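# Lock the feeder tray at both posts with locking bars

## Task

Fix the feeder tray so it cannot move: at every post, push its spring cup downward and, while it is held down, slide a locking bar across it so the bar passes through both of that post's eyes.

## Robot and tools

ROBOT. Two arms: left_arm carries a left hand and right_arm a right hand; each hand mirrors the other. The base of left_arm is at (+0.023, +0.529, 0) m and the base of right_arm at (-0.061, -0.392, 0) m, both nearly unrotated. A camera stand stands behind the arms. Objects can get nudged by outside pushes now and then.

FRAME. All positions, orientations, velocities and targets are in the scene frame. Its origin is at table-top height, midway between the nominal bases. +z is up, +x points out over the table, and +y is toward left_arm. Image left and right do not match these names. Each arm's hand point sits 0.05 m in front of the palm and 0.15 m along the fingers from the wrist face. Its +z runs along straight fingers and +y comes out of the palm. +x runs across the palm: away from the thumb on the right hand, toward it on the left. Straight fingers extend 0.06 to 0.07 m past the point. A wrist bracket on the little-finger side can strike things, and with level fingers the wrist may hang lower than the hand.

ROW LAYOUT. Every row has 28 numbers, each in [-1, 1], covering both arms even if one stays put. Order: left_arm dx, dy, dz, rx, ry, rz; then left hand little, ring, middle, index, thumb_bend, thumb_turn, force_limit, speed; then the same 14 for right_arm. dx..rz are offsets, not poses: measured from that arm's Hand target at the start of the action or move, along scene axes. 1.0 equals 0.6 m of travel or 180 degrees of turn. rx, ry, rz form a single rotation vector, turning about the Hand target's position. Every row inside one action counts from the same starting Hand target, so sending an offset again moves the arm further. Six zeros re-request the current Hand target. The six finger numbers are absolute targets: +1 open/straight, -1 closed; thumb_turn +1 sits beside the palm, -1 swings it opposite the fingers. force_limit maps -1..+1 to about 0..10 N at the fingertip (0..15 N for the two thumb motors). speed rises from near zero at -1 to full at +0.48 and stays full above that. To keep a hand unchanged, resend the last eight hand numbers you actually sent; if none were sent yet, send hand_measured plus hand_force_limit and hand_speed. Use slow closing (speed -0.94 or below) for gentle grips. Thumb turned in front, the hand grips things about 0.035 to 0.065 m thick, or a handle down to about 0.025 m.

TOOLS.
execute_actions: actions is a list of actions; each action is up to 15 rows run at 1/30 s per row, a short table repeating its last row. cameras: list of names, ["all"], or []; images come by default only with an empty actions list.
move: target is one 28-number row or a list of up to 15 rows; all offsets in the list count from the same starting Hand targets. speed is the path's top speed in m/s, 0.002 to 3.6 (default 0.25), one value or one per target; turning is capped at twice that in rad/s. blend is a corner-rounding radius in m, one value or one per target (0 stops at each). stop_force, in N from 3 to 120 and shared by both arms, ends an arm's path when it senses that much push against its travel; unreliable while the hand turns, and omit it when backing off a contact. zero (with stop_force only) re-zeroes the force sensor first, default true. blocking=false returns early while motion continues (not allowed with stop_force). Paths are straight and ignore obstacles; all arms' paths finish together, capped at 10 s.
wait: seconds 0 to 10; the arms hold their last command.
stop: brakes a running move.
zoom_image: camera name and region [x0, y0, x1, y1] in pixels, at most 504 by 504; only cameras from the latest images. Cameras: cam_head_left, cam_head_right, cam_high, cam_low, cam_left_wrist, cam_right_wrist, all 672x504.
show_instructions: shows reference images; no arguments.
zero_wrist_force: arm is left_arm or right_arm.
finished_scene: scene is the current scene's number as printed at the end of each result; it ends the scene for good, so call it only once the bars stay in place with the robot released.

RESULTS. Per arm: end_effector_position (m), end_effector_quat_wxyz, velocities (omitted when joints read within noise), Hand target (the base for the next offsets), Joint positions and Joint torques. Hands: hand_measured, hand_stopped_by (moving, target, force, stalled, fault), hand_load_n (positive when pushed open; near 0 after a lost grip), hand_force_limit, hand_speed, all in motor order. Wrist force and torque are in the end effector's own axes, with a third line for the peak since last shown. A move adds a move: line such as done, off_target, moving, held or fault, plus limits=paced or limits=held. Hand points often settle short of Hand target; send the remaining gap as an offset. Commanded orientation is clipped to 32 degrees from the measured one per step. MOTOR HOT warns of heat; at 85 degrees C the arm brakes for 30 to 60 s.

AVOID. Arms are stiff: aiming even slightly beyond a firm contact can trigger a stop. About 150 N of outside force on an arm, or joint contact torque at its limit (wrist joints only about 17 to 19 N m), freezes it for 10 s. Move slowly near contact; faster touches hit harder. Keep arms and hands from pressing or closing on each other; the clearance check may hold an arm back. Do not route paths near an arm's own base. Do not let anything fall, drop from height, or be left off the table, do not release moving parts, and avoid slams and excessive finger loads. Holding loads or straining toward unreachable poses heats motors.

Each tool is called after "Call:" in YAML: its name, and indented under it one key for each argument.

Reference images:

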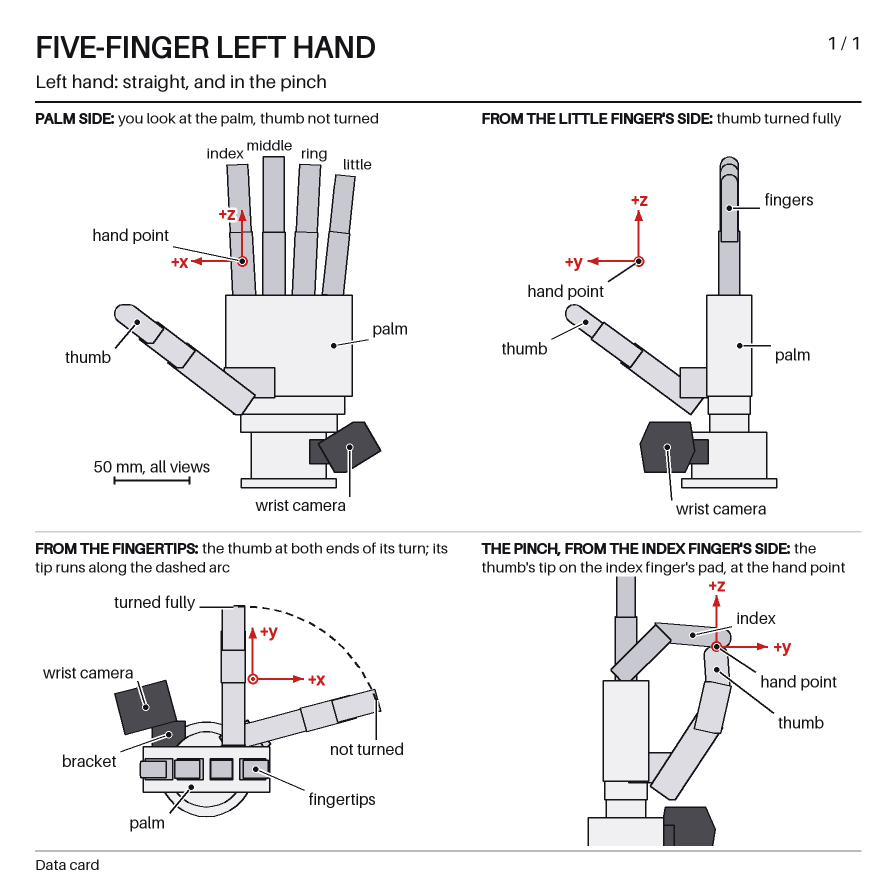

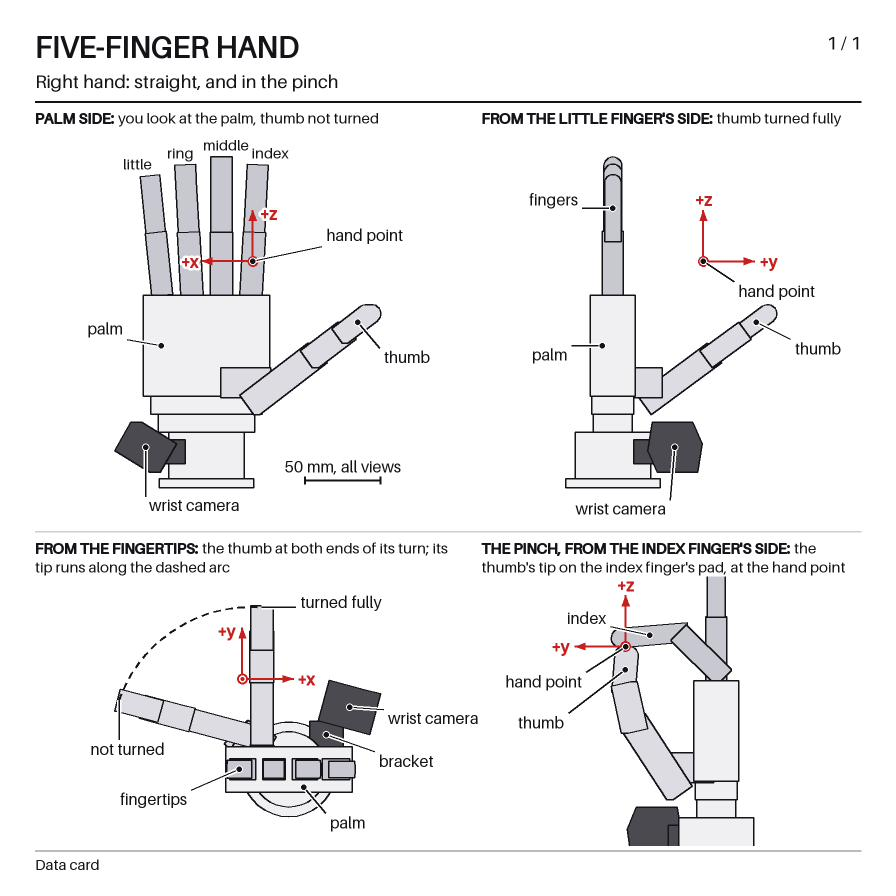

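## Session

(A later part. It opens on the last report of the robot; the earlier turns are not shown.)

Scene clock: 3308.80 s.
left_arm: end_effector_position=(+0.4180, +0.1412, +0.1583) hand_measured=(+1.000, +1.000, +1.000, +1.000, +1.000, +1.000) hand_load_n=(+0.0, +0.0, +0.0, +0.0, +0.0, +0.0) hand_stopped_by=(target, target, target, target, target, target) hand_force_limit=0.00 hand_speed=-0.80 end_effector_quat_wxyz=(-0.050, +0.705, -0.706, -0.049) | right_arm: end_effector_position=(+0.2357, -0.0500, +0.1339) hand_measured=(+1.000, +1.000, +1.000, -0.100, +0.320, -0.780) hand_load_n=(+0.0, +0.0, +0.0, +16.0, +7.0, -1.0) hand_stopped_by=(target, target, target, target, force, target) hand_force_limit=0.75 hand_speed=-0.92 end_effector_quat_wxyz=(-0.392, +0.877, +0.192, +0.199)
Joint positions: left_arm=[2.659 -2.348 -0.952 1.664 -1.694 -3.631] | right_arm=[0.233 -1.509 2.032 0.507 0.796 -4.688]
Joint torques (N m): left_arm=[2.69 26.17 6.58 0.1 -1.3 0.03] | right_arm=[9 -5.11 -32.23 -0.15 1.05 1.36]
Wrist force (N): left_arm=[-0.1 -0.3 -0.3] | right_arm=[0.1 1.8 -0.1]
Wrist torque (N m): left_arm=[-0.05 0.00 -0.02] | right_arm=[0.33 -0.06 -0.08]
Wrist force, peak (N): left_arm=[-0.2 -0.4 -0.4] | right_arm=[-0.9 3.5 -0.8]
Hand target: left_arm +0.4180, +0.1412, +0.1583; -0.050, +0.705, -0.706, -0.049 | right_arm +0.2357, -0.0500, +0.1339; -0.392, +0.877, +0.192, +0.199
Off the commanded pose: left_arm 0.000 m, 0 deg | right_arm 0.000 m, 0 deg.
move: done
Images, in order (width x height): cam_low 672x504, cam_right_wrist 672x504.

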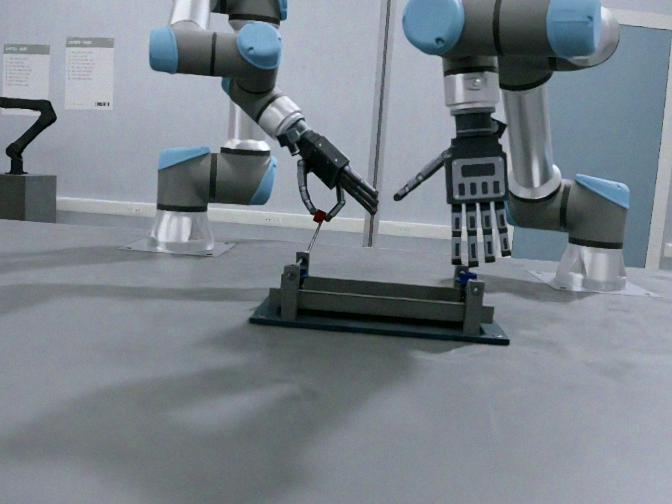

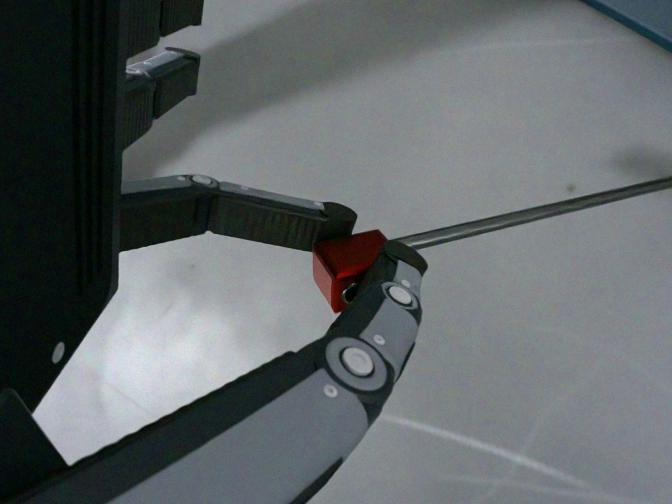

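Call:
move:
  target:
    - [0,0,0,0,0,0,1,1,1,1,1,1,0,-0.8,-0.0667,0,0.03,0,0,0,1,1,1,-0.103,0.2,-0.78,0.75,-0.92]
    - [0,0,0,0,0,0,1,1,1,1,1,1,0,-0.8,-0.0667,0.15,0.0,0,0,0,1,1,1,-0.103,0.2,-0.78,0.75,-0.92]
    - [0,0,0,0,0,0,1,1,1,1,1,1,0,-0.8,-0.0667,0.15,-0.09,0,0,0,1,1,1,-0.103,0.2,-0.78,0.75,-0.92]
  speed: 0.06
  cameras: ["cam_right_wrist","cam_low"]

Scene clock: 3333.23 s.
left_arm: end_effector_position=(+0.4180, +0.1412, +0.1583) hand_measured=(+1.000, +1.000, +1.000, +1.000, +1.000, +1.000) hand_load_n=(+0.0, +0.0, +0.0, +0.0, +0.0, +0.0) hand_stopped_by=(target, target, target, target, target, target) hand_force_limit=0.00 hand_speed=-0.80 end_effector_quat_wxyz=(-0.050, +0.705, -0.706, -0.049) | right_arm: end_effector_position=(+0.1956, +0.0400, +0.0800) hand_measured=(+1.000, +1.000, +1.000, -0.100, +0.320, -0.780) hand_load_n=(+0.0, +0.0, +0.0, +15.5, +8.0, -1.5) hand_stopped_by=(target, target, target, target, force, target) hand_force_limit=0.75 hand_speed=-0.92 end_effector_quat_wxyz=(-0.392, +0.877, +0.192, +0.199)
Joint positions: left_arm=[2.659 -2.348 -0.952 1.664 -1.694 -3.631] | right_arm=[0.562 -1.392 2.01 0.201 0.996 -4.353]
Joint torques (N m): left_arm=[-0.76 25.56 8.22 -0.04 -1.17 -0.35] | right_arm=[8.9 -7.38 -1.29 -0.6 1.45 1.57]
Wrist force (N): left_arm=[0.0 0.0 -0.2] | right_arm=[-0.4 1.7 0.3]
Wrist torque (N m): left_arm=[-0.01 -0.02 -0.02] | right_arm=[0.33 0.00 -0.08]
Wrist force, peak (N): left_arm=[-0.1 -0.4 -0.5] | right_arm=[0.4 2.5 0.5]
Hand target: left_arm +0.4180, +0.1412, +0.1583; -0.050, +0.705, -0.706, -0.049 | right_arm +0.1956, +0.0400, +0.0799; -0.392, +0.877, +0.192, +0.199
Off the commanded pose: left_arm 0.000 m, 0 deg | right_arm 0.000 m, 0 deg.
move: done
Images, in order (width x height): cam_low 672x504, cam_right_wrist 672x504.

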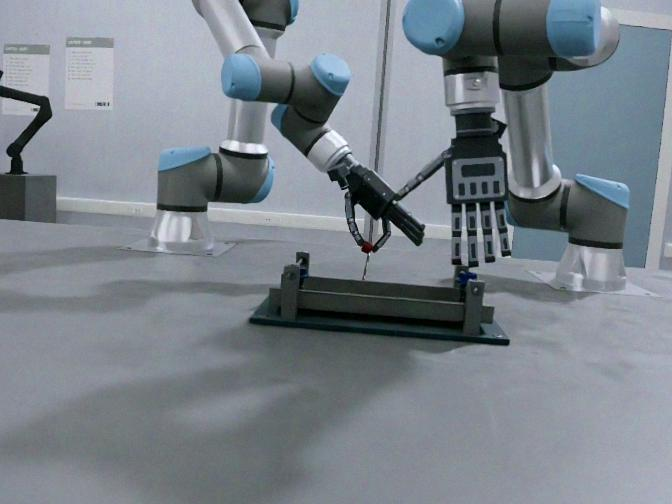

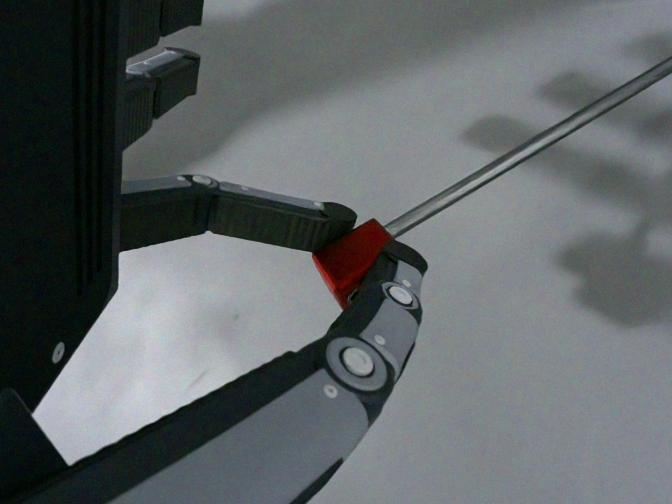

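Call:
zoom_image:
  camera: "cam_low"
  region: [260, 220, 500, 350]

Scaled by 2.100 from the camera's 672x504 image, which has a finer 960x720 frame.

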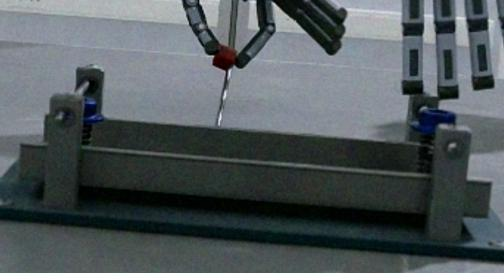

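Call:
move:
  target:
    - [0,0,0,0,0,0,1,1,1,1,1,1,0,-0.8,0,0,0.0333,0,0,0,1,1,1,-0.103,0.2,-0.78,0.75,-0.92]
    - [0,0,0,0,0,0,1,1,1,1,1,1,0,-0.8,-0.0583,0,0.0,0,0,0,1,1,1,-0.103,0.2,-0.78,0.75,-0.92]
  speed: 0.06
  cameras: ["cam_right_wrist"]

Call:
move:
  target: [0,0,0,0,0,0,1,1,1,1,1,1,0,-0.8,0,0,-0.0892,0,0,0,1,1,1,-0.103,0.2,-0.78,0.75,-0.92]
  speed: 0.03
  stop_force: 4
  cameras: ["cam_right_wrist"]

Scene clock: 3353.00 s.
left_arm: end_effector_position=(+0.4180, +0.1412, +0.1583) hand_measured=(+1.000, +1.000, +1.000, +1.000, +1.000, +1.000) hand_load_n=(+0.0, +0.0, +0.0, +0.0, -0.5, +0.5) hand_stopped_by=(target, target, target, target, target, target) hand_force_limit=0.00 hand_speed=-0.80 end_effector_quat_wxyz=(-0.050, +0.705, -0.706, -0.049) | right_arm: end_effector_position=(+0.1608, +0.0400, +0.0799) hand_measured=(+1.000, +1.000, +1.000, -0.100, +0.320, -0.780) hand_load_n=(+0.0, +0.0, +0.0, +14.5, +9.0, -2.0) hand_stopped_by=(target, target, target, target, force, target) hand_force_limit=0.75 hand_speed=-0.92 end_effector_quat_wxyz=(-0.392, +0.877, +0.192, +0.199) end_effector_velocity=(-0.002, +0.000, -0.001) end_effector_angular_velocity=(+0.000, +0.003, +0.001)
Joint positions: left_arm=[2.659 -2.348 -0.952 1.664 -1.694 -3.631] | right_arm=[0.624 -1.444 2.066 0.169 1.039 -4.3]
Joint velocities: left_arm=[within noise] | right_arm=[0.002 -0.001 0.005 -0.003 0 0.002]
Joint torques (N m): left_arm=[-1.45 25.93 9.08 -0.17 -1.37 -0.5] | right_arm=[8.61 -31.99 -1.64 -0.43 1.5 1.5]
Wrist force (N): left_arm=[-0.2 -0.3 -0.3] | right_arm=[-0.1 2.0 0.2]
Wrist torque (N m): left_arm=[-0.05 0.01 -0.02] | right_arm=[0.40 -0.03 -0.09]
Wrist force, peak (N): left_arm=[-0.4 -0.4 -0.5] | right_arm=[-0.1 2.4 0.4]
Hand target: left_arm +0.4180, +0.1412, +0.1583; -0.050, +0.705, -0.706, -0.049 | right_arm +0.1607, +0.0400, +0.0799; -0.392, +0.877, +0.192, +0.199
Off the commanded pose: left_arm 0.000 m, 0 deg | right_arm 0.000 m, 0 deg.
move: done
Images, in order (width x height): cam_right_wrist 672x504.

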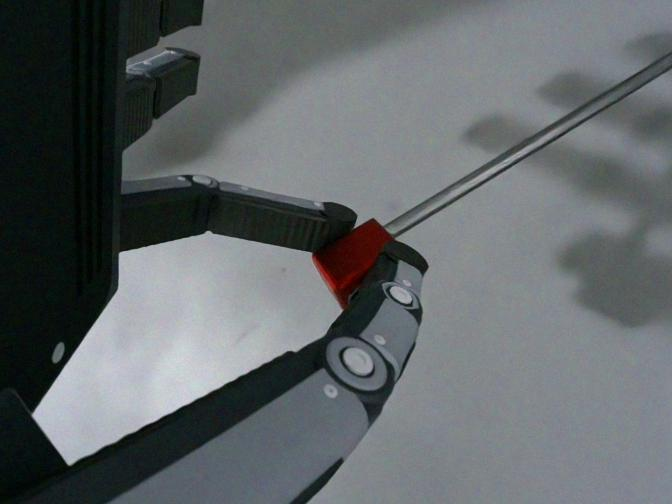

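Scene clock: 3355.83 s.
left_arm: end_effector_position=(+0.4180, +0.1412, +0.1583) hand_measured=(+1.000, +1.000, +1.000, +1.000, +1.000, +1.000) hand_load_n=(+0.0, +0.0, +0.0, +0.0, +0.0, +0.0) hand_stopped_by=(target, target, target, target, target, target) hand_force_limit=0.00 hand_speed=-0.80 end_effector_quat_wxyz=(-0.050, +0.705, -0.706, -0.049) | right_arm: end_effector_position=(+0.1607, +0.0400, +0.0263) hand_measured=(+1.000, +1.000, +1.000, -0.100, +0.320, -0.780) hand_load_n=(+0.0, +0.0, -0.5, +15.5, +8.5, -1.0) hand_stopped_by=(target, target, target, target, force, target) hand_force_limit=0.75 hand_speed=-0.92 end_effector_quat_wxyz=(-0.392, +0.877, +0.192, +0.199)
Joint positions: left_arm=[2.659 -2.348 -0.952 1.664 -1.694 -3.631] | right_arm=[0.624 -1.35 2.128 0.013 1.039 -4.3]
Joint torques (N m): left_arm=[-1.96 26.7 9.65 -0.24 -1.39 -0.59] | right_arm=[9.41 -8.04 0.88 -0.56 1.41 1.54]
Wrist force (N): left_arm=[-0.3 -0.3 -0.1] | right_arm=[-0.2 1.8 0.1]
Wrist torque (N m): left_arm=[-0.07 0.03 -0.02] | right_arm=[0.34 0.00 -0.09]
Wrist force, peak (N): left_arm=[-0.1 -0.5 -0.5] | right_arm=[-0.4 2.2 0.1]
Hand target: left_arm +0.4180, +0.1412, +0.1583; -0.050, +0.705, -0.706, -0.049 | right_arm +0.1607, +0.0400, +0.0263; -0.392, +0.877, +0.192, +0.199
Off the commanded pose: left_arm 0.000 m, 0 deg | right_arm 0.000 m, 0 deg.
move: done
Images, in order (width x height): cam_right_wrist 672x504.

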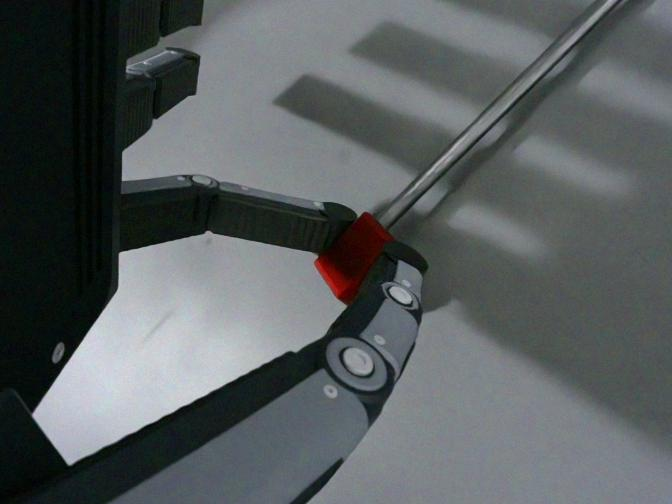

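Call:
move:
  target: [0,0,0,0,0,0,1,1,1,1,1,1,0,-0.8,0,0,-0.003,0,0,0,1,1,1,-0.103,0.2,-0.78,0.75,-0.92]
  speed: 0.01
  stop_force: 4

Call:
execute_actions:
  actions:
    - [[0,0,0,0,0,0,1,1,1,1,1,1,0,-0.8,0,0,0,0,0,0,1,1,1,-0.103,0.6,-0.78,0,-0.85]]

Call:
execute_actions:
  actions:
    - [[0,0,0,0,0,0,1,1,1,1,1,1,0,-0.8,0,0,0,0,0,0,1,1,1,-0.03,0.6,-0.68,0,-0.85]]
  cameras: ["cam_right_wrist"]

Scene clock: 3382.90 s.
left_arm: end_effector_position=(+0.4180, +0.1412, +0.1583) hand_measured=(+1.000, +1.000, +1.000, +1.000, +1.000, +1.000) hand_load_n=(+0.0, +0.0, +0.0, +0.0, +0.0, +0.0) hand_stopped_by=(target, target, target, target, target, target) hand_force_limit=0.00 hand_speed=-0.80 end_effector_quat_wxyz=(-0.050, +0.705, -0.706, -0.049) | right_arm: end_effector_position=(+0.1607, +0.0400, +0.0245) hand_measured=(+1.000, +1.000, +1.000, -0.100, +0.320, -0.780) hand_load_n=(+0.0, +0.0, +0.0, +15.5, +8.5, -0.5) hand_stopped_by=(target, target, target, target, force, target) hand_force_limit=0.75 hand_speed=-0.92 end_effector_quat_wxyz=(-0.392, +0.877, +0.192, +0.199)
Joint positions: left_arm=[2.659 -2.348 -0.952 1.664 -1.694 -3.631] | right_arm=[0.624 -1.347 2.13 0.007 1.039 -4.3]
Joint torques (N m): left_arm=[-2.44 26.03 9.83 -0.5 -1.36 -0.7] | right_arm=[8.95 -7.91 0.43 -0.56 1.45 1.33]
Wrist force (N): left_arm=[0.0 -0.2 -0.2] | right_arm=[-0.3 1.9 0.0]
Wrist torque (N m): left_arm=[-0.04 -0.01 -0.02] | right_arm=[0.37 0.01 -0.08]
Wrist force, peak (N): left_arm=[-0.3 -0.3 -0.5] | right_arm=[0.0 2.2 0.2]
Hand target: left_arm +0.4180, +0.1412, +0.1583; -0.050, +0.705, -0.706, -0.049 | right_arm +0.1607, +0.0400, +0.0245; -0.392, +0.877, +0.192, +0.199
Off the commanded pose: left_arm 0.000 m, 0 deg | right_arm 0.000 m, 0 deg.
move: done

Scene clock: 3384.47 s.
left_arm: end_effector_position=(+0.4180, +0.1412, +0.1583) hand_measured=(+1.000, +1.000, +1.000, +1.000, +1.000, +1.000) hand_load_n=(+0.0, +0.0, +0.0, +0.0, +0.0, +0.0) hand_stopped_by=(target, target, target, target, target, target) hand_force_limit=0.00 hand_speed=-0.80 end_effector_quat_wxyz=(-0.050, +0.705, -0.706, -0.049) | right_arm: end_effector_position=(+0.1607, +0.0400, +0.0245) hand_measured=(+1.000, +1.000, +1.000, -0.102, +0.600, -0.780) hand_load_n=(+0.0, +0.0, +0.0, +0.0, +0.0, +0.5) hand_stopped_by=(target, target, target, target, target, target) hand_force_limit=0.00 hand_speed=-0.85 end_effector_quat_wxyz=(-0.392, +0.877, +0.192, +0.199)
Joint positions: left_arm=[2.659 -2.348 -0.952 1.664 -1.694 -3.631] | right_arm=[0.624 -1.347 2.13 0.007 1.039 -4.3]
Joint torques (N m): left_arm=[-2.58 25.65 10.34 -0.49 -1.46 -0.8] | right_arm=[8.99 -8.53 0.4 -0.31 1.44 1.38]
Wrist force (N): left_arm=[-0.1 -0.3 -0.3] | right_arm=[-0.1 1.9 0.3]
Wrist torque (N m): left_arm=[-0.06 0.01 -0.02] | right_arm=[0.40 -0.04 -0.07]
Wrist force, peak (N): left_arm=[-0.3 -0.2 -0.4] | right_arm=[-0.4 2.0 0.1]
Hand target: left_arm +0.4180, +0.1412, +0.1583; -0.050, +0.705, -0.706, -0.049 | right_arm +0.1607, +0.0400, +0.0245; -0.392, +0.877, +0.192, +0.199
Off the commanded pose: left_arm 0.000 m, 0 deg | right_arm 0.000 m, 0 deg.
Step readings (end_effector_position of left_arm | right_arm):
0: (+0.4180, +0.1412, +0.1583) | (+0.1607, +0.0400, +0.0245)
1: (+0.4180, +0.1412, +0.1583) | (+0.1607, +0.0400, +0.0245)
2: (+0.4180, +0.1412, +0.1583) | (+0.1607, +0.0400, +0.0245)
4: (+0.4180, +0.1412, +0.1583) | (+0.1607, +0.0400, +0.0245)
8: (+0.4180, +0.1412, +0.1583) | (+0.1607, +0.0400, +0.0245)
15: (+0.4180, +0.1412, +0.1583) | (+0.1607, +0.0400, +0.0245)

Scene clock: 3385.17 s.
left_arm: end_effector_position=(+0.4180, +0.1412, +0.1583) hand_measured=(+1.000, +1.000, +1.000, +1.000, +1.000, +1.000) hand_load_n=(+0.0, +0.0, +0.0, +0.0, +0.0, +0.0) hand_stopped_by=(target, target, target, target, target, target) hand_force_limit=0.00 hand_speed=-0.80 end_effector_quat_wxyz=(-0.050, +0.705, -0.706, -0.049) | right_arm: end_effector_position=(+0.1607, +0.0400, +0.0245) hand_measured=(+1.000, +1.000, +1.000, -0.032, +0.600, -0.680) hand_load_n=(+0.0, +0.0, +0.0, -5.0, +0.0, +0.0) hand_stopped_by=(target, target, target, target, target, target) hand_force_limit=0.00 hand_speed=-0.85 end_effector_quat_wxyz=(-0.392, +0.877, +0.192, +0.199)
Joint positions: left_arm=[2.659 -2.348 -0.952 1.664 -1.694 -3.631] | right_arm=[0.624 -1.347 2.13 0.007 1.039 -4.3]
Joint torques (N m): left_arm=[-3.29 25.78 10.14 -0.54 -1.51 -0.78] | right_arm=[8.58 -8.78 0.45 -0.32 1.41 1.35]
Wrist force (N): left_arm=[-0.1 -0.2 -0.3] | right_arm=[2.4 -1.2 -3.9]
Wrist torque (N m): left_arm=[-0.04 -0.01 -0.02] | right_arm=[0.37 -0.01 -0.08]
Wrist force, peak (N): left_arm=[-0.1 -0.4 -0.3] | right_arm=[2.7 -0.9 -4.3]
Hand target: left_arm +0.4180, +0.1412, +0.1583; -0.050, +0.705, -0.706, -0.049 | right_arm +0.1607, +0.0400, +0.0245; -0.392, +0.877, +0.192, +0.199
Off the commanded pose: left_arm 0.000 m, 0 deg | right_arm 0.000 m, 0 deg.
Step readings (end_effector_position of left_arm | right_arm):
0: (+0.4180, +0.1412, +0.1583) | (+0.1607, +0.0400, +0.0245)
1: (+0.4180, +0.1412, +0.1583) | (+0.1607, +0.0400, +0.0245)
2: (+0.4180, +0.1412, +0.1583) | (+0.1607, +0.0400, +0.0245)
4: (+0.4180, +0.1412, +0.1583) | (+0.1607, +0.0400, +0.0245)
8: (+0.4180, +0.1412, +0.1583) | (+0.1607, +0.0400, +0.0245)
15: (+0.4180, +0.1412, +0.1583) | (+0.1607, +0.0400, +0.0245)
Images, in order (width x height): cam_right_wrist 672x504.

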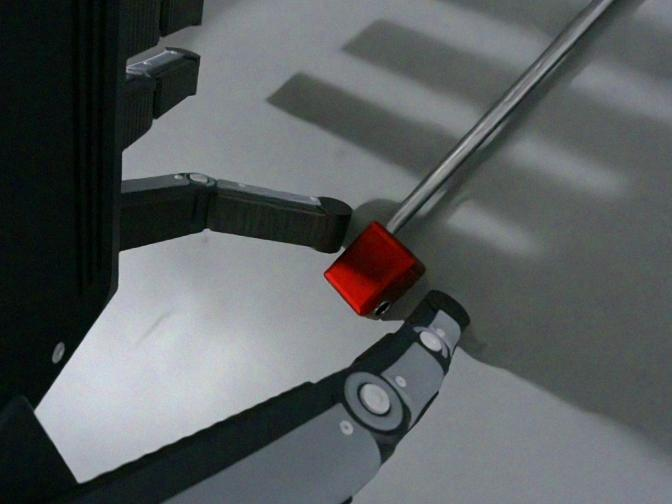

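Call:
execute_actions:
  actions:
    - [[0,0,0,0,0,0,1,1,1,1,1,1,0,-0.8,0,0,0,0,0,0,1,1,1,-0.1,0.6,-0.55,0.2,-0.85]]

Call:
execute_actions:
  actions:
    - [[0,0,0,0,0,0,1,1,1,1,1,1,0,-0.8,0,0,0,0,0,0,1,1,1,-0.1,0.42,-0.55,-0.6,-0.85]]
  cameras: ["cam_right_wrist"]

Scene clock: 3402.70 s.
left_arm: end_effector_position=(+0.4180, +0.1412, +0.1583) hand_measured=(+1.000, +1.000, +1.000, +1.000, +1.000, +1.000) hand_load_n=(+0.0, +0.0, +0.0, +0.0, +0.0, +0.0) hand_stopped_by=(target, target, target, target, target, target) hand_force_limit=0.00 hand_speed=-0.80 end_effector_quat_wxyz=(-0.050, +0.705, -0.706, -0.049) | right_arm: end_effector_position=(+0.1607, +0.0400, +0.0245) hand_measured=(+1.000, +1.000, +1.000, -0.100, +0.600, -0.550) hand_load_n=(+0.0, +0.0, +0.0, +0.0, +0.0, +0.0) hand_stopped_by=(target, target, target, target, target, target) hand_force_limit=0.20 hand_speed=-0.85 end_effector_quat_wxyz=(-0.392, +0.877, +0.192, +0.199)
Joint positions: left_arm=[2.659 -2.348 -0.952 1.664 -1.694 -3.631] | right_arm=[0.624 -1.347 2.13 0.007 1.039 -4.3]
Joint torques (N m): left_arm=[-4.44 26.06 10.87 -0.83 -1.32 -0.84] | right_arm=[8.41 -8.91 0.12 0.1 1.42 1.53]
Wrist force (N): left_arm=[0.1 -0.5 -0.2] | right_arm=[-0.2 1.8 0.2]
Wrist torque (N m): left_arm=[-0.09 -0.03 0.00] | right_arm=[0.40 -0.02 -0.09]
Wrist force, peak (N): left_arm=[-0.2 -0.4 -0.4] | right_arm=[2.7 -1.0 -4.4]
Hand target: left_arm +0.4180, +0.1412, +0.1583; -0.050, +0.705, -0.706, -0.049 | right_arm +0.1607, +0.0400, +0.0245; -0.392, +0.877, +0.192, +0.199
Off the commanded pose: left_arm 0.000 m, 0 deg | right_arm 0.000 m, 0 deg.
Step readings (end_effector_position of left_arm | right_arm):
0: (+0.4180, +0.1412, +0.1583) | (+0.1607, +0.0400, +0.0245)
1: (+0.4180, +0.1412, +0.1583) | (+0.1607, +0.0400, +0.0245)
2: (+0.4180, +0.1412, +0.1583) | (+0.1607, +0.0400, +0.0245)
4: (+0.4180, +0.1412, +0.1583) | (+0.1607, +0.0400, +0.0245)
8: (+0.4180, +0.1412, +0.1583) | (+0.1607, +0.0400, +0.0245)
15: (+0.4180, +0.1412, +0.1583) | (+0.1607, +0.0400, +0.0245)

Scene clock: 3403.80 s.
left_arm: end_effector_position=(+0.4180, +0.1412, +0.1583) hand_measured=(+1.000, +1.000, +1.000, +1.000, +1.000, +1.000) hand_load_n=(+0.0, +0.0, +0.0, +0.0, +0.0, +0.0) hand_stopped_by=(target, target, target, target, target, target) hand_force_limit=0.00 hand_speed=-0.80 end_effector_quat_wxyz=(-0.050, +0.705, -0.706, -0.049) | right_arm: end_effector_position=(+0.1607, +0.0400, +0.0245) hand_measured=(+1.000, +1.000, +1.000, -0.100, +0.420, -0.550) hand_load_n=(+0.0, +0.0, +0.0, +0.0, +0.0, +0.0) hand_stopped_by=(target, target, target, target, target, target) hand_force_limit=-0.60 hand_speed=-0.85 end_effector_quat_wxyz=(-0.392, +0.877, +0.192, +0.199)
Joint positions: left_arm=[2.659 -2.348 -0.952 1.664 -1.694 -3.631] | right_arm=[0.624 -1.347 2.13 0.007 1.039 -4.3]
Joint torques (N m): left_arm=[-5.18 25.81 10.74 -0.73 -1.39 -0.83] | right_arm=[8.1 -8.64 -0.04 0.18 1.33 1.52]
Wrist force (N): left_arm=[-0.1 -0.3 -0.3] | right_arm=[-0.1 1.7 0.1]
Wrist torque (N m): left_arm=[-0.05 -0.01 -0.01] | right_arm=[0.37 -0.04 -0.08]
Wrist force, peak (N): left_arm=[-0.4 -0.4 -0.2] | right_arm=[-0.2 2.0 0.0]
Hand target: left_arm +0.4180, +0.1412, +0.1583; -0.050, +0.705, -0.706, -0.049 | right_arm +0.1607, +0.0400, +0.0245; -0.392, +0.877, +0.192, +0.199
Off the commanded pose: left_arm 0.000 m, 0 deg | right_arm 0.000 m, 0 deg.
Step readings (end_effector_position of left_arm | right_arm):
0: (+0.4180, +0.1412, +0.1583) | (+0.1607, +0.0400, +0.0245)
1: (+0.4180, +0.1412, +0.1583) | (+0.1607, +0.0400, +0.0245)
2: (+0.4180, +0.1412, +0.1583) | (+0.1607, +0.0400, +0.0245)
4: (+0.4180, +0.1412, +0.1583) | (+0.1607, +0.0400, +0.0245)
8: (+0.4180, +0.1412, +0.1583) | (+0.1607, +0.0400, +0.0245)
15: (+0.4180, +0.1412, +0.1583) | (+0.1607, +0.0400, +0.0245)
Images, in order (width x height): cam_right_wrist 672x504.

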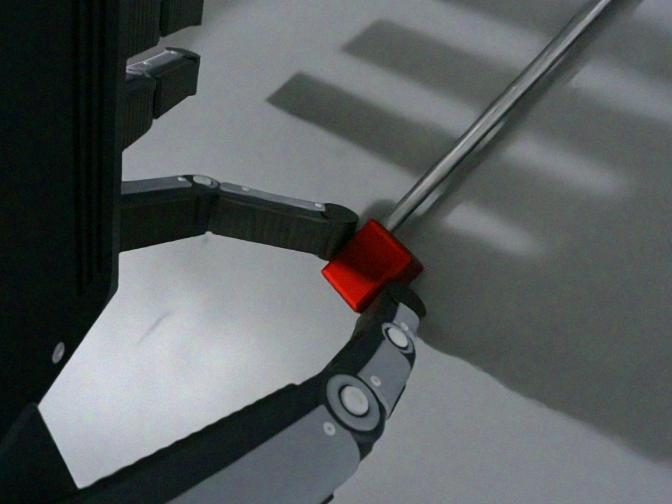

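Call:
execute_actions:
  actions:
    - [[0,0,0,0,0,0,1,1,1,1,1,1,0,-0.8,0,0,0,0,0,0,1,1,1,-0.1,0.1,-0.55,0.95,-0.9]]

Call:
wait:
  seconds: 1.5
  cameras: ["cam_right_wrist"]

Scene clock: 3411.00 s.
left_arm: end_effector_position=(+0.4180, +0.1412, +0.1583) hand_measured=(+1.000, +1.000, +1.000, +1.000, +1.000, +1.000) hand_load_n=(+0.0, -0.5, +0.0, +0.0, +0.0, +0.0) hand_stopped_by=(target, target, target, target, target, target) hand_force_limit=0.00 hand_speed=-0.80 end_effector_quat_wxyz=(-0.050, +0.705, -0.706, -0.049) | right_arm: end_effector_position=(+0.1607, +0.0400, +0.0245) hand_measured=(+1.000, +1.000, +1.000, -0.098, +0.306, -0.550) hand_load_n=(+0.0, +0.0, +0.0, +18.5, +14.0, +1.5) hand_stopped_by=(target, target, target, target, force, target) hand_force_limit=0.95 hand_speed=-0.90 end_effector_quat_wxyz=(-0.392, +0.877, +0.192, +0.199)
Joint positions: left_arm=[2.659 -2.348 -0.952 1.664 -1.694 -3.631] | right_arm=[0.624 -1.347 2.13 0.007 1.039 -4.3]
Joint torques (N m): left_arm=[-5.29 25.45 11.3 -0.9 -1.38 -1.07] | right_arm=[8.21 -9.85 -0.97 0.57 1.38 1.31]
Wrist force (N): left_arm=[0.0 -0.3 -0.5] | right_arm=[1.8 -1.9 -6.0]
Wrist torque (N m): left_arm=[-0.05 -0.01 -0.01] | right_arm=[0.35 -0.05 -0.09]
Wrist force, peak (N): left_arm=[-0.3 -0.5 -0.4] | right_arm=[2.0 -2.5 -7.4]
Hand target: left_arm +0.4180, +0.1412, +0.1583; -0.050, +0.705, -0.706, -0.049 | right_arm +0.1607, +0.0400, +0.0245; -0.392, +0.877, +0.192, +0.199
Off the commanded pose: left_arm 0.000 m, 0 deg | right_arm 0.000 m, 0 deg.
Step readings (end_effector_position of left_arm | right_arm):
0: (+0.4180, +0.1412, +0.1583) | (+0.1607, +0.0400, +0.0245)
1: (+0.4180, +0.1412, +0.1583) | (+0.1607, +0.0400, +0.0245)
2: (+0.4180, +0.1412, +0.1583) | (+0.1607, +0.0400, +0.0245)
4: (+0.4180, +0.1412, +0.1583) | (+0.1607, +0.0400, +0.0245)
8: (+0.4180, +0.1412, +0.1583) | (+0.1607, +0.0400, +0.0245)
15: (+0.4180, +0.1412, +0.1583) | (+0.1607, +0.0400, +0.0245)

Scene clock: 3412.50 s.
left_arm: end_effector_position=(+0.4180, +0.1412, +0.1583) hand_measured=(+1.000, +1.000, +1.000, +1.000, +1.000, +1.000) hand_load_n=(+0.0, +0.0, +0.0, +0.0, +0.0, +0.0) hand_stopped_by=(target, target, target, target, target, target) hand_force_limit=0.00 hand_speed=-0.80 end_effector_quat_wxyz=(-0.050, +0.705, -0.706, -0.049) | right_arm: end_effector_position=(+0.1607, +0.0400, +0.0245) hand_measured=(+1.000, +1.000, +1.000, -0.098, +0.306, -0.550) hand_load_n=(+0.0, +0.0, +0.0, +18.5, +13.5, +1.5) hand_stopped_by=(target, target, target, target, force, target) hand_force_limit=0.95 hand_speed=-0.90 end_effector_quat_wxyz=(-0.392, +0.877, +0.192, +0.199)
Joint positions: left_arm=[2.659 -2.348 -0.952 1.664 -1.694 -3.631] | right_arm=[0.624 -1.347 2.13 0.007 1.039 -4.3]
Joint torques (N m): left_arm=[-5.46 25.74 11.38 -0.76 -1.23 -1.07] | right_arm=[7.82 -10.13 -0.25 0.85 1.38 1.04]
Wrist force (N): left_arm=[-0.1 -0.3 -0.3] | right_arm=[1.8 -2.1 -6.1]
Wrist torque (N m): left_arm=[-0.05 -0.01 -0.02] | right_arm=[0.34 -0.03 -0.09]
Wrist force, peak (N): left_arm=[-0.3 -0.4 -0.4] | right_arm=[2.1 -2.3 -6.2]
Hand target: left_arm +0.4180, +0.1412, +0.1583; -0.050, +0.705, -0.706, -0.049 | right_arm +0.1607, +0.0400, +0.0245; -0.392, +0.877, +0.192, +0.199
Off the commanded pose: left_arm 0.000 m, 0 deg | right_arm 0.000 m, 0 deg.
wait: 1.50 s; at rest by 0.17 s
Images, in order (width x height): cam_right_wrist 672x504.

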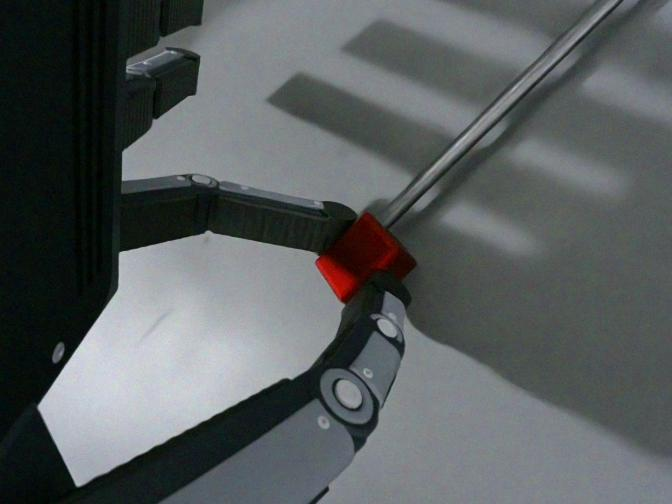

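Call:
move:
  target: [0,0,0,0,0,0,1,1,1,1,1,1,0,-0.8,0,0,0.12,0,0,0,1,1,1,-0.1,0.1,-0.55,0.95,-0.9]
  speed: 0.03
  cameras: ["cam_right_wrist"]

Scene clock: 3424.27 s.
left_arm: end_effector_position=(+0.4180, +0.1412, +0.1583) hand_measured=(+1.000, +1.000, +1.000, +1.000, +1.000, +1.000) hand_load_n=(-0.5, +0.0, +0.0, +0.0, +0.0, +0.0) hand_stopped_by=(target, target, target, target, target, target) hand_force_limit=0.00 hand_speed=-0.80 end_effector_quat_wxyz=(-0.050, +0.705, -0.706, -0.049) | right_arm: end_effector_position=(+0.1606, +0.0400, +0.0964) hand_measured=(+1.000, +1.000, +1.000, -0.098, +0.306, -0.550) hand_load_n=(+0.0, +0.0, +0.0, +21.5, +12.5, +0.0) hand_stopped_by=(target, target, target, target, force, target) hand_force_limit=0.95 hand_speed=-0.90 end_effector_quat_wxyz=(-0.392, +0.877, +0.192, +0.199)
Joint positions: left_arm=[2.659 -2.348 -0.952 1.664 -1.694 -3.631] | right_arm=[0.624 -1.469 2.044 0.216 1.039 -4.3]
Joint torques (N m): left_arm=[-6.43 26.72 12.06 -1.12 -1.45 -1.11] | right_arm=[-0.47 -31.57 -33.44 2.54 0.11 -1.64]
Wrist force (N): left_arm=[-0.2 -0.3 -0.3] | right_arm=[-0.3 2.0 0.5]
Wrist torque (N m): left_arm=[-0.06 0.01 -0.02] | right_arm=[0.42 -0.07 -0.05]
Wrist force, peak (N): left_arm=[-0.3 -0.4 -0.5] | right_arm=[2.0 -2.3 -6.3]
Hand target: left_arm +0.4180, +0.1412, +0.1583; -0.050, +0.705, -0.706, -0.049 | right_arm +0.1607, +0.0400, +0.0965; -0.392, +0.877, +0.192, +0.199
Off the commanded pose: left_arm 0.000 m, 0 deg | right_arm 0.000 m, 0 deg.
move: done
Images, in order (width x height): cam_right_wrist 672x504.

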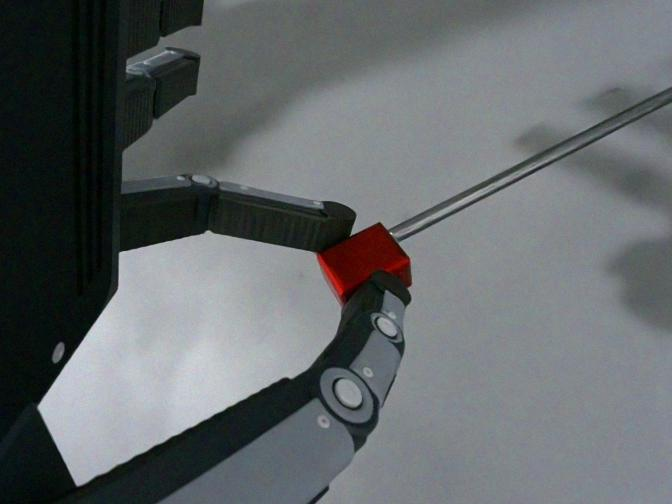

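Call:
move:
  target: [0,0,0,0,0,0,1,1,1,1,1,1,0,-0.8,0,0,0,-0.0155,-0.0595,0.0476,1,1,1,-0.1,0.1,-0.55,0.95,-0.9]
  speed: 0.03
  cameras: ["cam_right_wrist"]

Scene clock: 3438.37 s.
left_arm: end_effector_position=(+0.4180, +0.1412, +0.1583) hand_measured=(+1.000, +1.000, +1.000, +1.000, +1.000, +1.000) hand_load_n=(+0.0, +0.0, +0.0, +0.0, +0.0, +0.0) hand_stopped_by=(target, target, target, target, target, target) hand_force_limit=0.00 hand_speed=-0.80 end_effector_quat_wxyz=(-0.050, +0.705, -0.706, -0.049) | right_arm: end_effector_position=(+0.1607, +0.0400, +0.0965) hand_measured=(+1.000, +1.000, +1.000, -0.098, +0.306, -0.550) hand_load_n=(+0.0, +0.0, +0.0, +21.0, +12.5, +0.0) hand_stopped_by=(target, target, target, target, force, target) hand_force_limit=0.95 hand_speed=-0.90 end_effector_quat_wxyz=(-0.365, +0.847, +0.297, +0.246)
Joint positions: left_arm=[2.659 -2.348 -0.952 1.664 -1.694 -3.631] | right_arm=[0.658 -1.484 2.07 0.191 1.063 -4.516]
Joint torques (N m): left_arm=[-8.78 26.16 12.99 -1.35 -1.44 -1.23] | right_arm=[9.2 -30.77 -1.41 -0.67 1.39 -1.85]
Wrist force (N): left_arm=[-0.2 -0.2 -0.4] | right_arm=[-0.5 1.5 0.2]
Wrist torque (N m): left_arm=[-0.03 0.02 -0.03] | right_arm=[0.35 0.00 0.07]
Wrist force, peak (N): left_arm=[-0.4 -0.3 -0.4] | right_arm=[-0.4 2.2 0.6]
Hand target: left_arm +0.4180, +0.1412, +0.1583; -0.050, +0.705, -0.706, -0.049 | right_arm +0.1607, +0.0400, +0.0965; -0.365, +0.847, +0.297, +0.246
Off the commanded pose: left_arm 0.000 m, 0 deg | right_arm 0.000 m, 0 deg.
move: done
Images, in order (width x height): cam_right_wrist 672x504.

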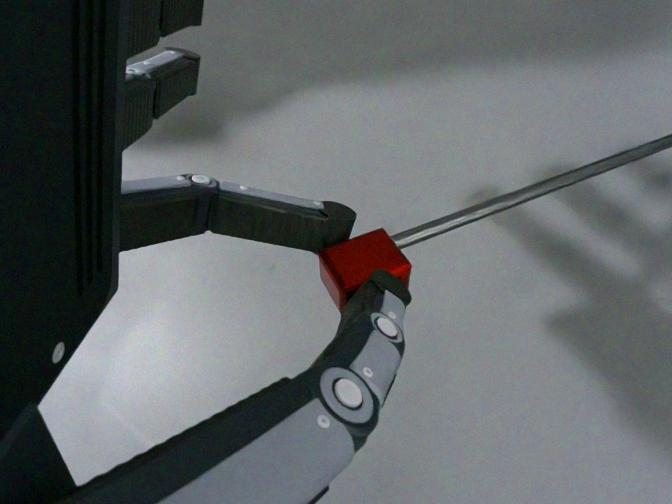

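Call:
wait:
  seconds: 0.5
  cameras: ["cam_right_wrist"]

Scene clock: 3465.77 s.
left_arm: end_effector_position=(+0.4180, +0.1412, +0.1583) hand_measured=(+1.000, +1.000, +1.000, +1.000, +1.000, +1.000) hand_load_n=(+0.0, +0.0, +0.0, +0.0, +0.0, +0.0) hand_stopped_by=(target, target, target, target, target, target) hand_force_limit=0.00 hand_speed=-0.80 end_effector_quat_wxyz=(-0.050, +0.705, -0.706, -0.049) | right_arm: end_effector_position=(+0.1607, +0.0400, +0.0965) hand_measured=(+1.000, +1.000, +1.000, -0.098, +0.306, -0.550) hand_load_n=(-0.5, +0.0, +0.0, +21.5, +12.5, +0.0) hand_stopped_by=(target, target, target, target, force, target) hand_force_limit=0.95 hand_speed=-0.90 end_effector_quat_wxyz=(-0.365, +0.847, +0.297, +0.246)
Joint positions: left_arm=[2.659 -2.348 -0.952 1.664 -1.694 -3.631] | right_arm=[0.658 -1.484 2.07 0.191 1.064 -4.517]
Joint torques (N m): left_arm=[-9.65 25.72 13.35 -1.38 -1.46 -1.07] | right_arm=[9.24 -31 -1.63 -0.7 1.45 -1.95]
Wrist force (N): left_arm=[-0.1 -0.3 0.0] | right_arm=[-0.4 1.6 0.4]
Wrist torque (N m): left_arm=[-0.07 0.00 -0.02] | right_arm=[0.35 -0.03 0.08]
Wrist force, peak (N): left_arm=[-0.2 -0.4 -0.4] | right_arm=[-0.5 1.9 0.6]
Hand target: left_arm +0.4180, +0.1412, +0.1583; -0.050, +0.705, -0.706, -0.049 | right_arm +0.1607, +0.0400, +0.0965; -0.365, +0.847, +0.297, +0.246
Off the commanded pose: left_arm 0.000 m, 0 deg | right_arm 0.000 m, 0 deg.
wait: 0.50 s; at rest from the start
Images, in order (width x height): cam_right_wrist 672x504.

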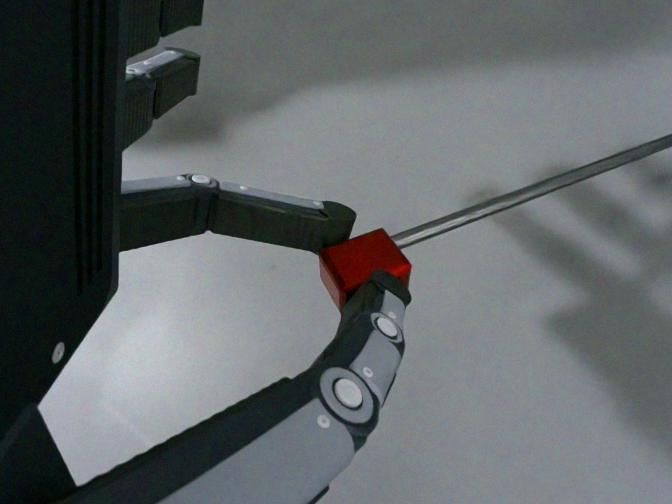

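Call:
move:
  target: [0,0,0,0,0,0,1,1,1,1,1,1,0,-0.8,0.0155,0.2,0.0308,-0.0111,-0.0425,0.045,1,1,1,-0.1,0.1,-0.55,0.95,-0.9]
  speed: 0.02
  cameras: ["cam_right_wrist","cam_low","cam_left_wrist"]

Scene clock: 3497.47 s.
left_arm: end_effector_position=(+0.4180, +0.1412, +0.1583) hand_measured=(+1.000, +1.000, +1.000, +1.000, +1.000, +1.000) hand_load_n=(+0.0, +0.0, +0.0, +0.0, +0.0, +0.0) hand_stopped_by=(target, target, target, target, target, target) hand_force_limit=0.00 hand_speed=-0.80 end_effector_quat_wxyz=(-0.050, +0.705, -0.706, -0.049) | right_arm: end_effector_position=(+0.1699, +0.1599, +0.1150) hand_measured=(+1.000, +1.000, +1.000, -0.098, +0.306, -0.550) hand_load_n=(+0.0, +0.0, +0.0, +21.0, +12.5, +0.0) hand_stopped_by=(target, target, target, target, force, target) hand_force_limit=0.95 hand_speed=-0.90 end_effector_quat_wxyz=(-0.346, +0.812, +0.384, +0.270) end_effector_velocity=(+0.001, +0.001, +0.001) end_effector_angular_velocity=(+0.001, -0.001, +0.001)
Joint positions: left_arm=[2.659 -2.348 -0.952 1.664 -1.694 -3.631] | right_arm=[0.889 -1.268 1.748 0.237 1.209 -4.545]
Joint velocities: left_arm=[within noise] | right_arm=[0.001 0.002 -0.005 0.001 0.001 0]
Joint torques (N m): left_arm=[-10.59 26.03 15.01 -1.6 -1.32 -1.07] | right_arm=[8.99 -12.63 -34.87 2.16 1.68 -1.92]
Wrist force (N): left_arm=[-0.1 0.0 -0.6] | right_arm=[-0.6 1.4 0.4]
Wrist torque (N m): left_arm=[0.01 -0.01 -0.03] | right_arm=[0.30 0.02 0.07]
Wrist force, peak (N): left_arm=[-0.4 -0.3 -0.5] | right_arm=[-0.4 2.1 0.3]
Hand target: left_arm +0.4180, +0.1412, +0.1583; -0.050, +0.705, -0.706, -0.049 | right_arm +0.1700, +0.1600, +0.1150; -0.346, +0.812, +0.384, +0.270
Off the commanded pose: left_arm 0.000 m, 0 deg | right_arm 0.000 m, 0 deg.
move: done
Images, in order (width x height): cam_low 672x504, cam_left_wrist 672x504, cam_right_wrist 672x504.

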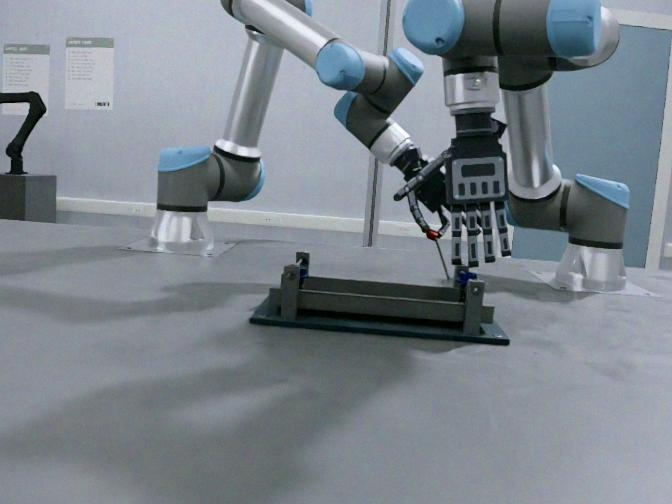

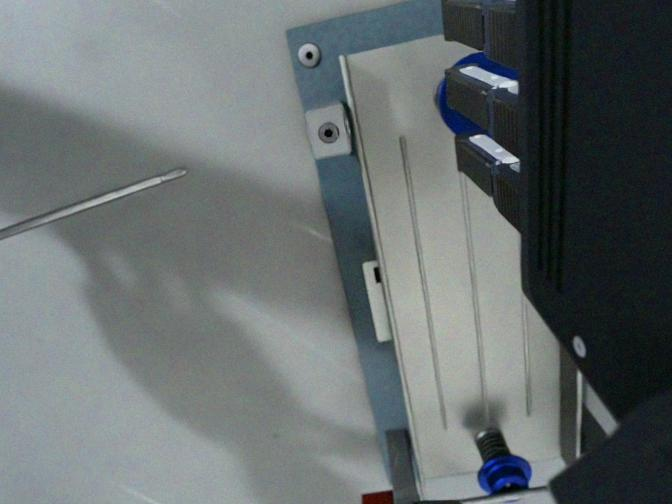

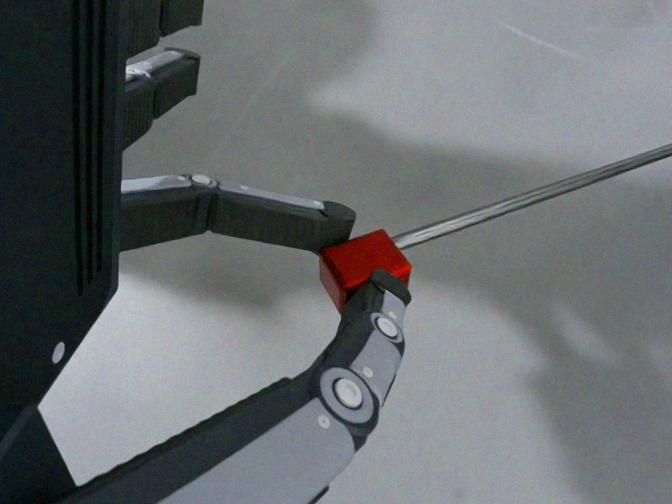

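Call:
move:
  target: [0,0,0,0,0,0,1,1,1,1,1,1,0,-0.8,0,0,0,0.0165,-0.0785,-0.0372,1,1,1,-0.1,0.1,-0.55,0.95,-0.9]
  speed: 0.03
  cameras: ["cam_right_wrist","cam_low","cam_left_wrist"]

Scene clock: 3553.10 s.
left_arm: end_effector_position=(+0.4180, +0.1412, +0.1583) hand_measured=(+1.000, +1.000, +1.000, +1.000, +1.000, +1.000) hand_load_n=(+0.0, +0.0, +0.0, +0.0, +0.0, +0.0) hand_stopped_by=(target, target, target, target, target, target) hand_force_limit=0.00 hand_speed=-0.80 end_effector_quat_wxyz=(-0.050, +0.705, -0.706, -0.049) | right_arm: end_effector_position=(+0.1700, +0.1600, +0.1150) hand_measured=(+1.000, +1.000, +1.000, -0.098, +0.306, -0.550) hand_load_n=(+0.0, +0.0, +0.0, +20.5, +12.5, +0.0) hand_stopped_by=(target, target, target, target, force, target) hand_force_limit=0.95 hand_speed=-0.90 end_effector_quat_wxyz=(-0.301, +0.785, +0.369, +0.397)
Joint positions: left_arm=[2.659 -2.348 -0.952 1.664 -1.694 -3.631] | right_arm=[1.02 -1.306 1.867 -0.032 1.509 -4.54]
Joint torques (N m): left_arm=[-10.81 25.5 16.08 -2.04 -1.43 -1.1] | right_arm=[9.06 -39.76 -1.9 -1.49 1.98 -1.74]
Wrist force (N): left_arm=[-0.2 -0.4 -0.2] | right_arm=[-0.5 1.5 0.4]
Wrist torque (N m): left_arm=[-0.07 0.01 -0.02] | right_arm=[0.30 0.03 0.04]
Wrist force, peak (N): left_arm=[-0.5 -0.2 -0.5] | right_arm=[-0.7 1.7 0.5]
Hand target: left_arm +0.4180, +0.1412, +0.1583; -0.050, +0.705, -0.706, -0.049 | right_arm +0.1700, +0.1600, +0.1150; -0.301, +0.785, +0.369, +0.397
Off the commanded pose: left_arm 0.000 m, 0 deg | right_arm 0.000 m, 0 deg.
move: done
Images, in order (width x height): cam_low 672x504, cam_left_wrist 672x504, cam_right_wrist 672x504.

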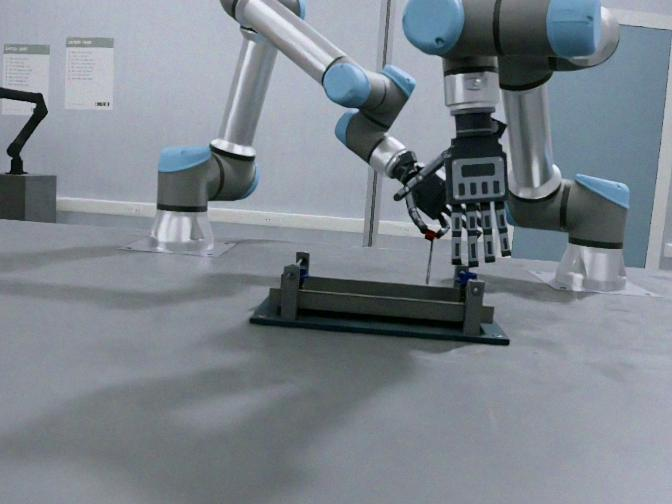

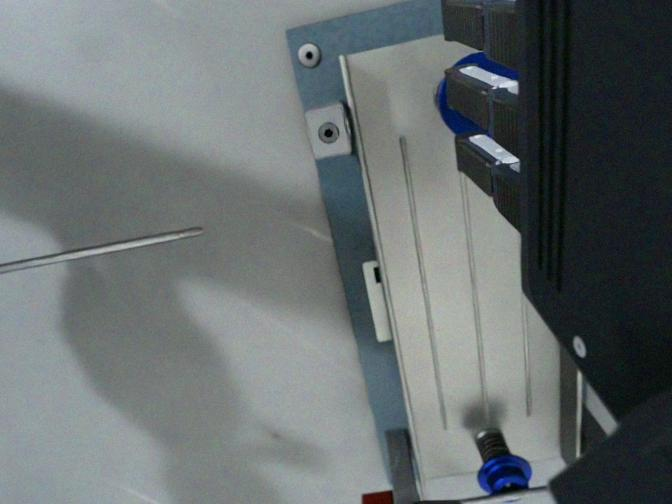

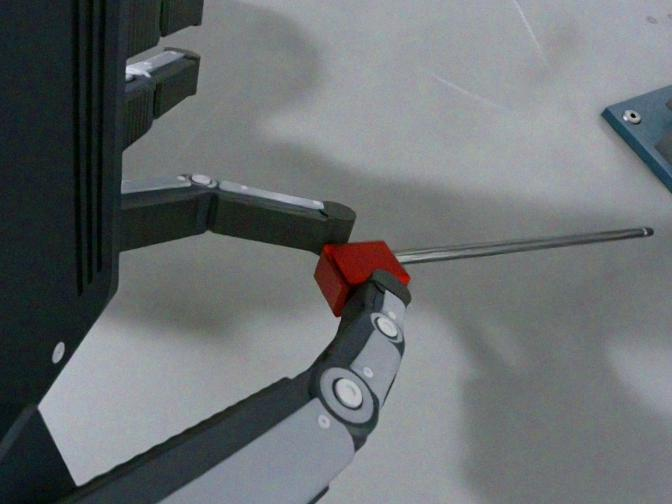

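Call:
zoom_image:
  camera: "cam_low"
  region: [380, 220, 500, 310]

Scaled by 4.200 from the camera's 672x504 image, which has a finer 960x720 frame.

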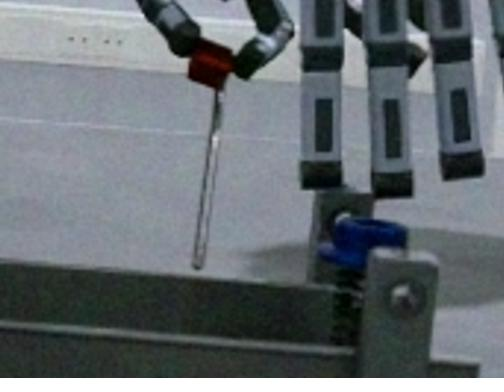

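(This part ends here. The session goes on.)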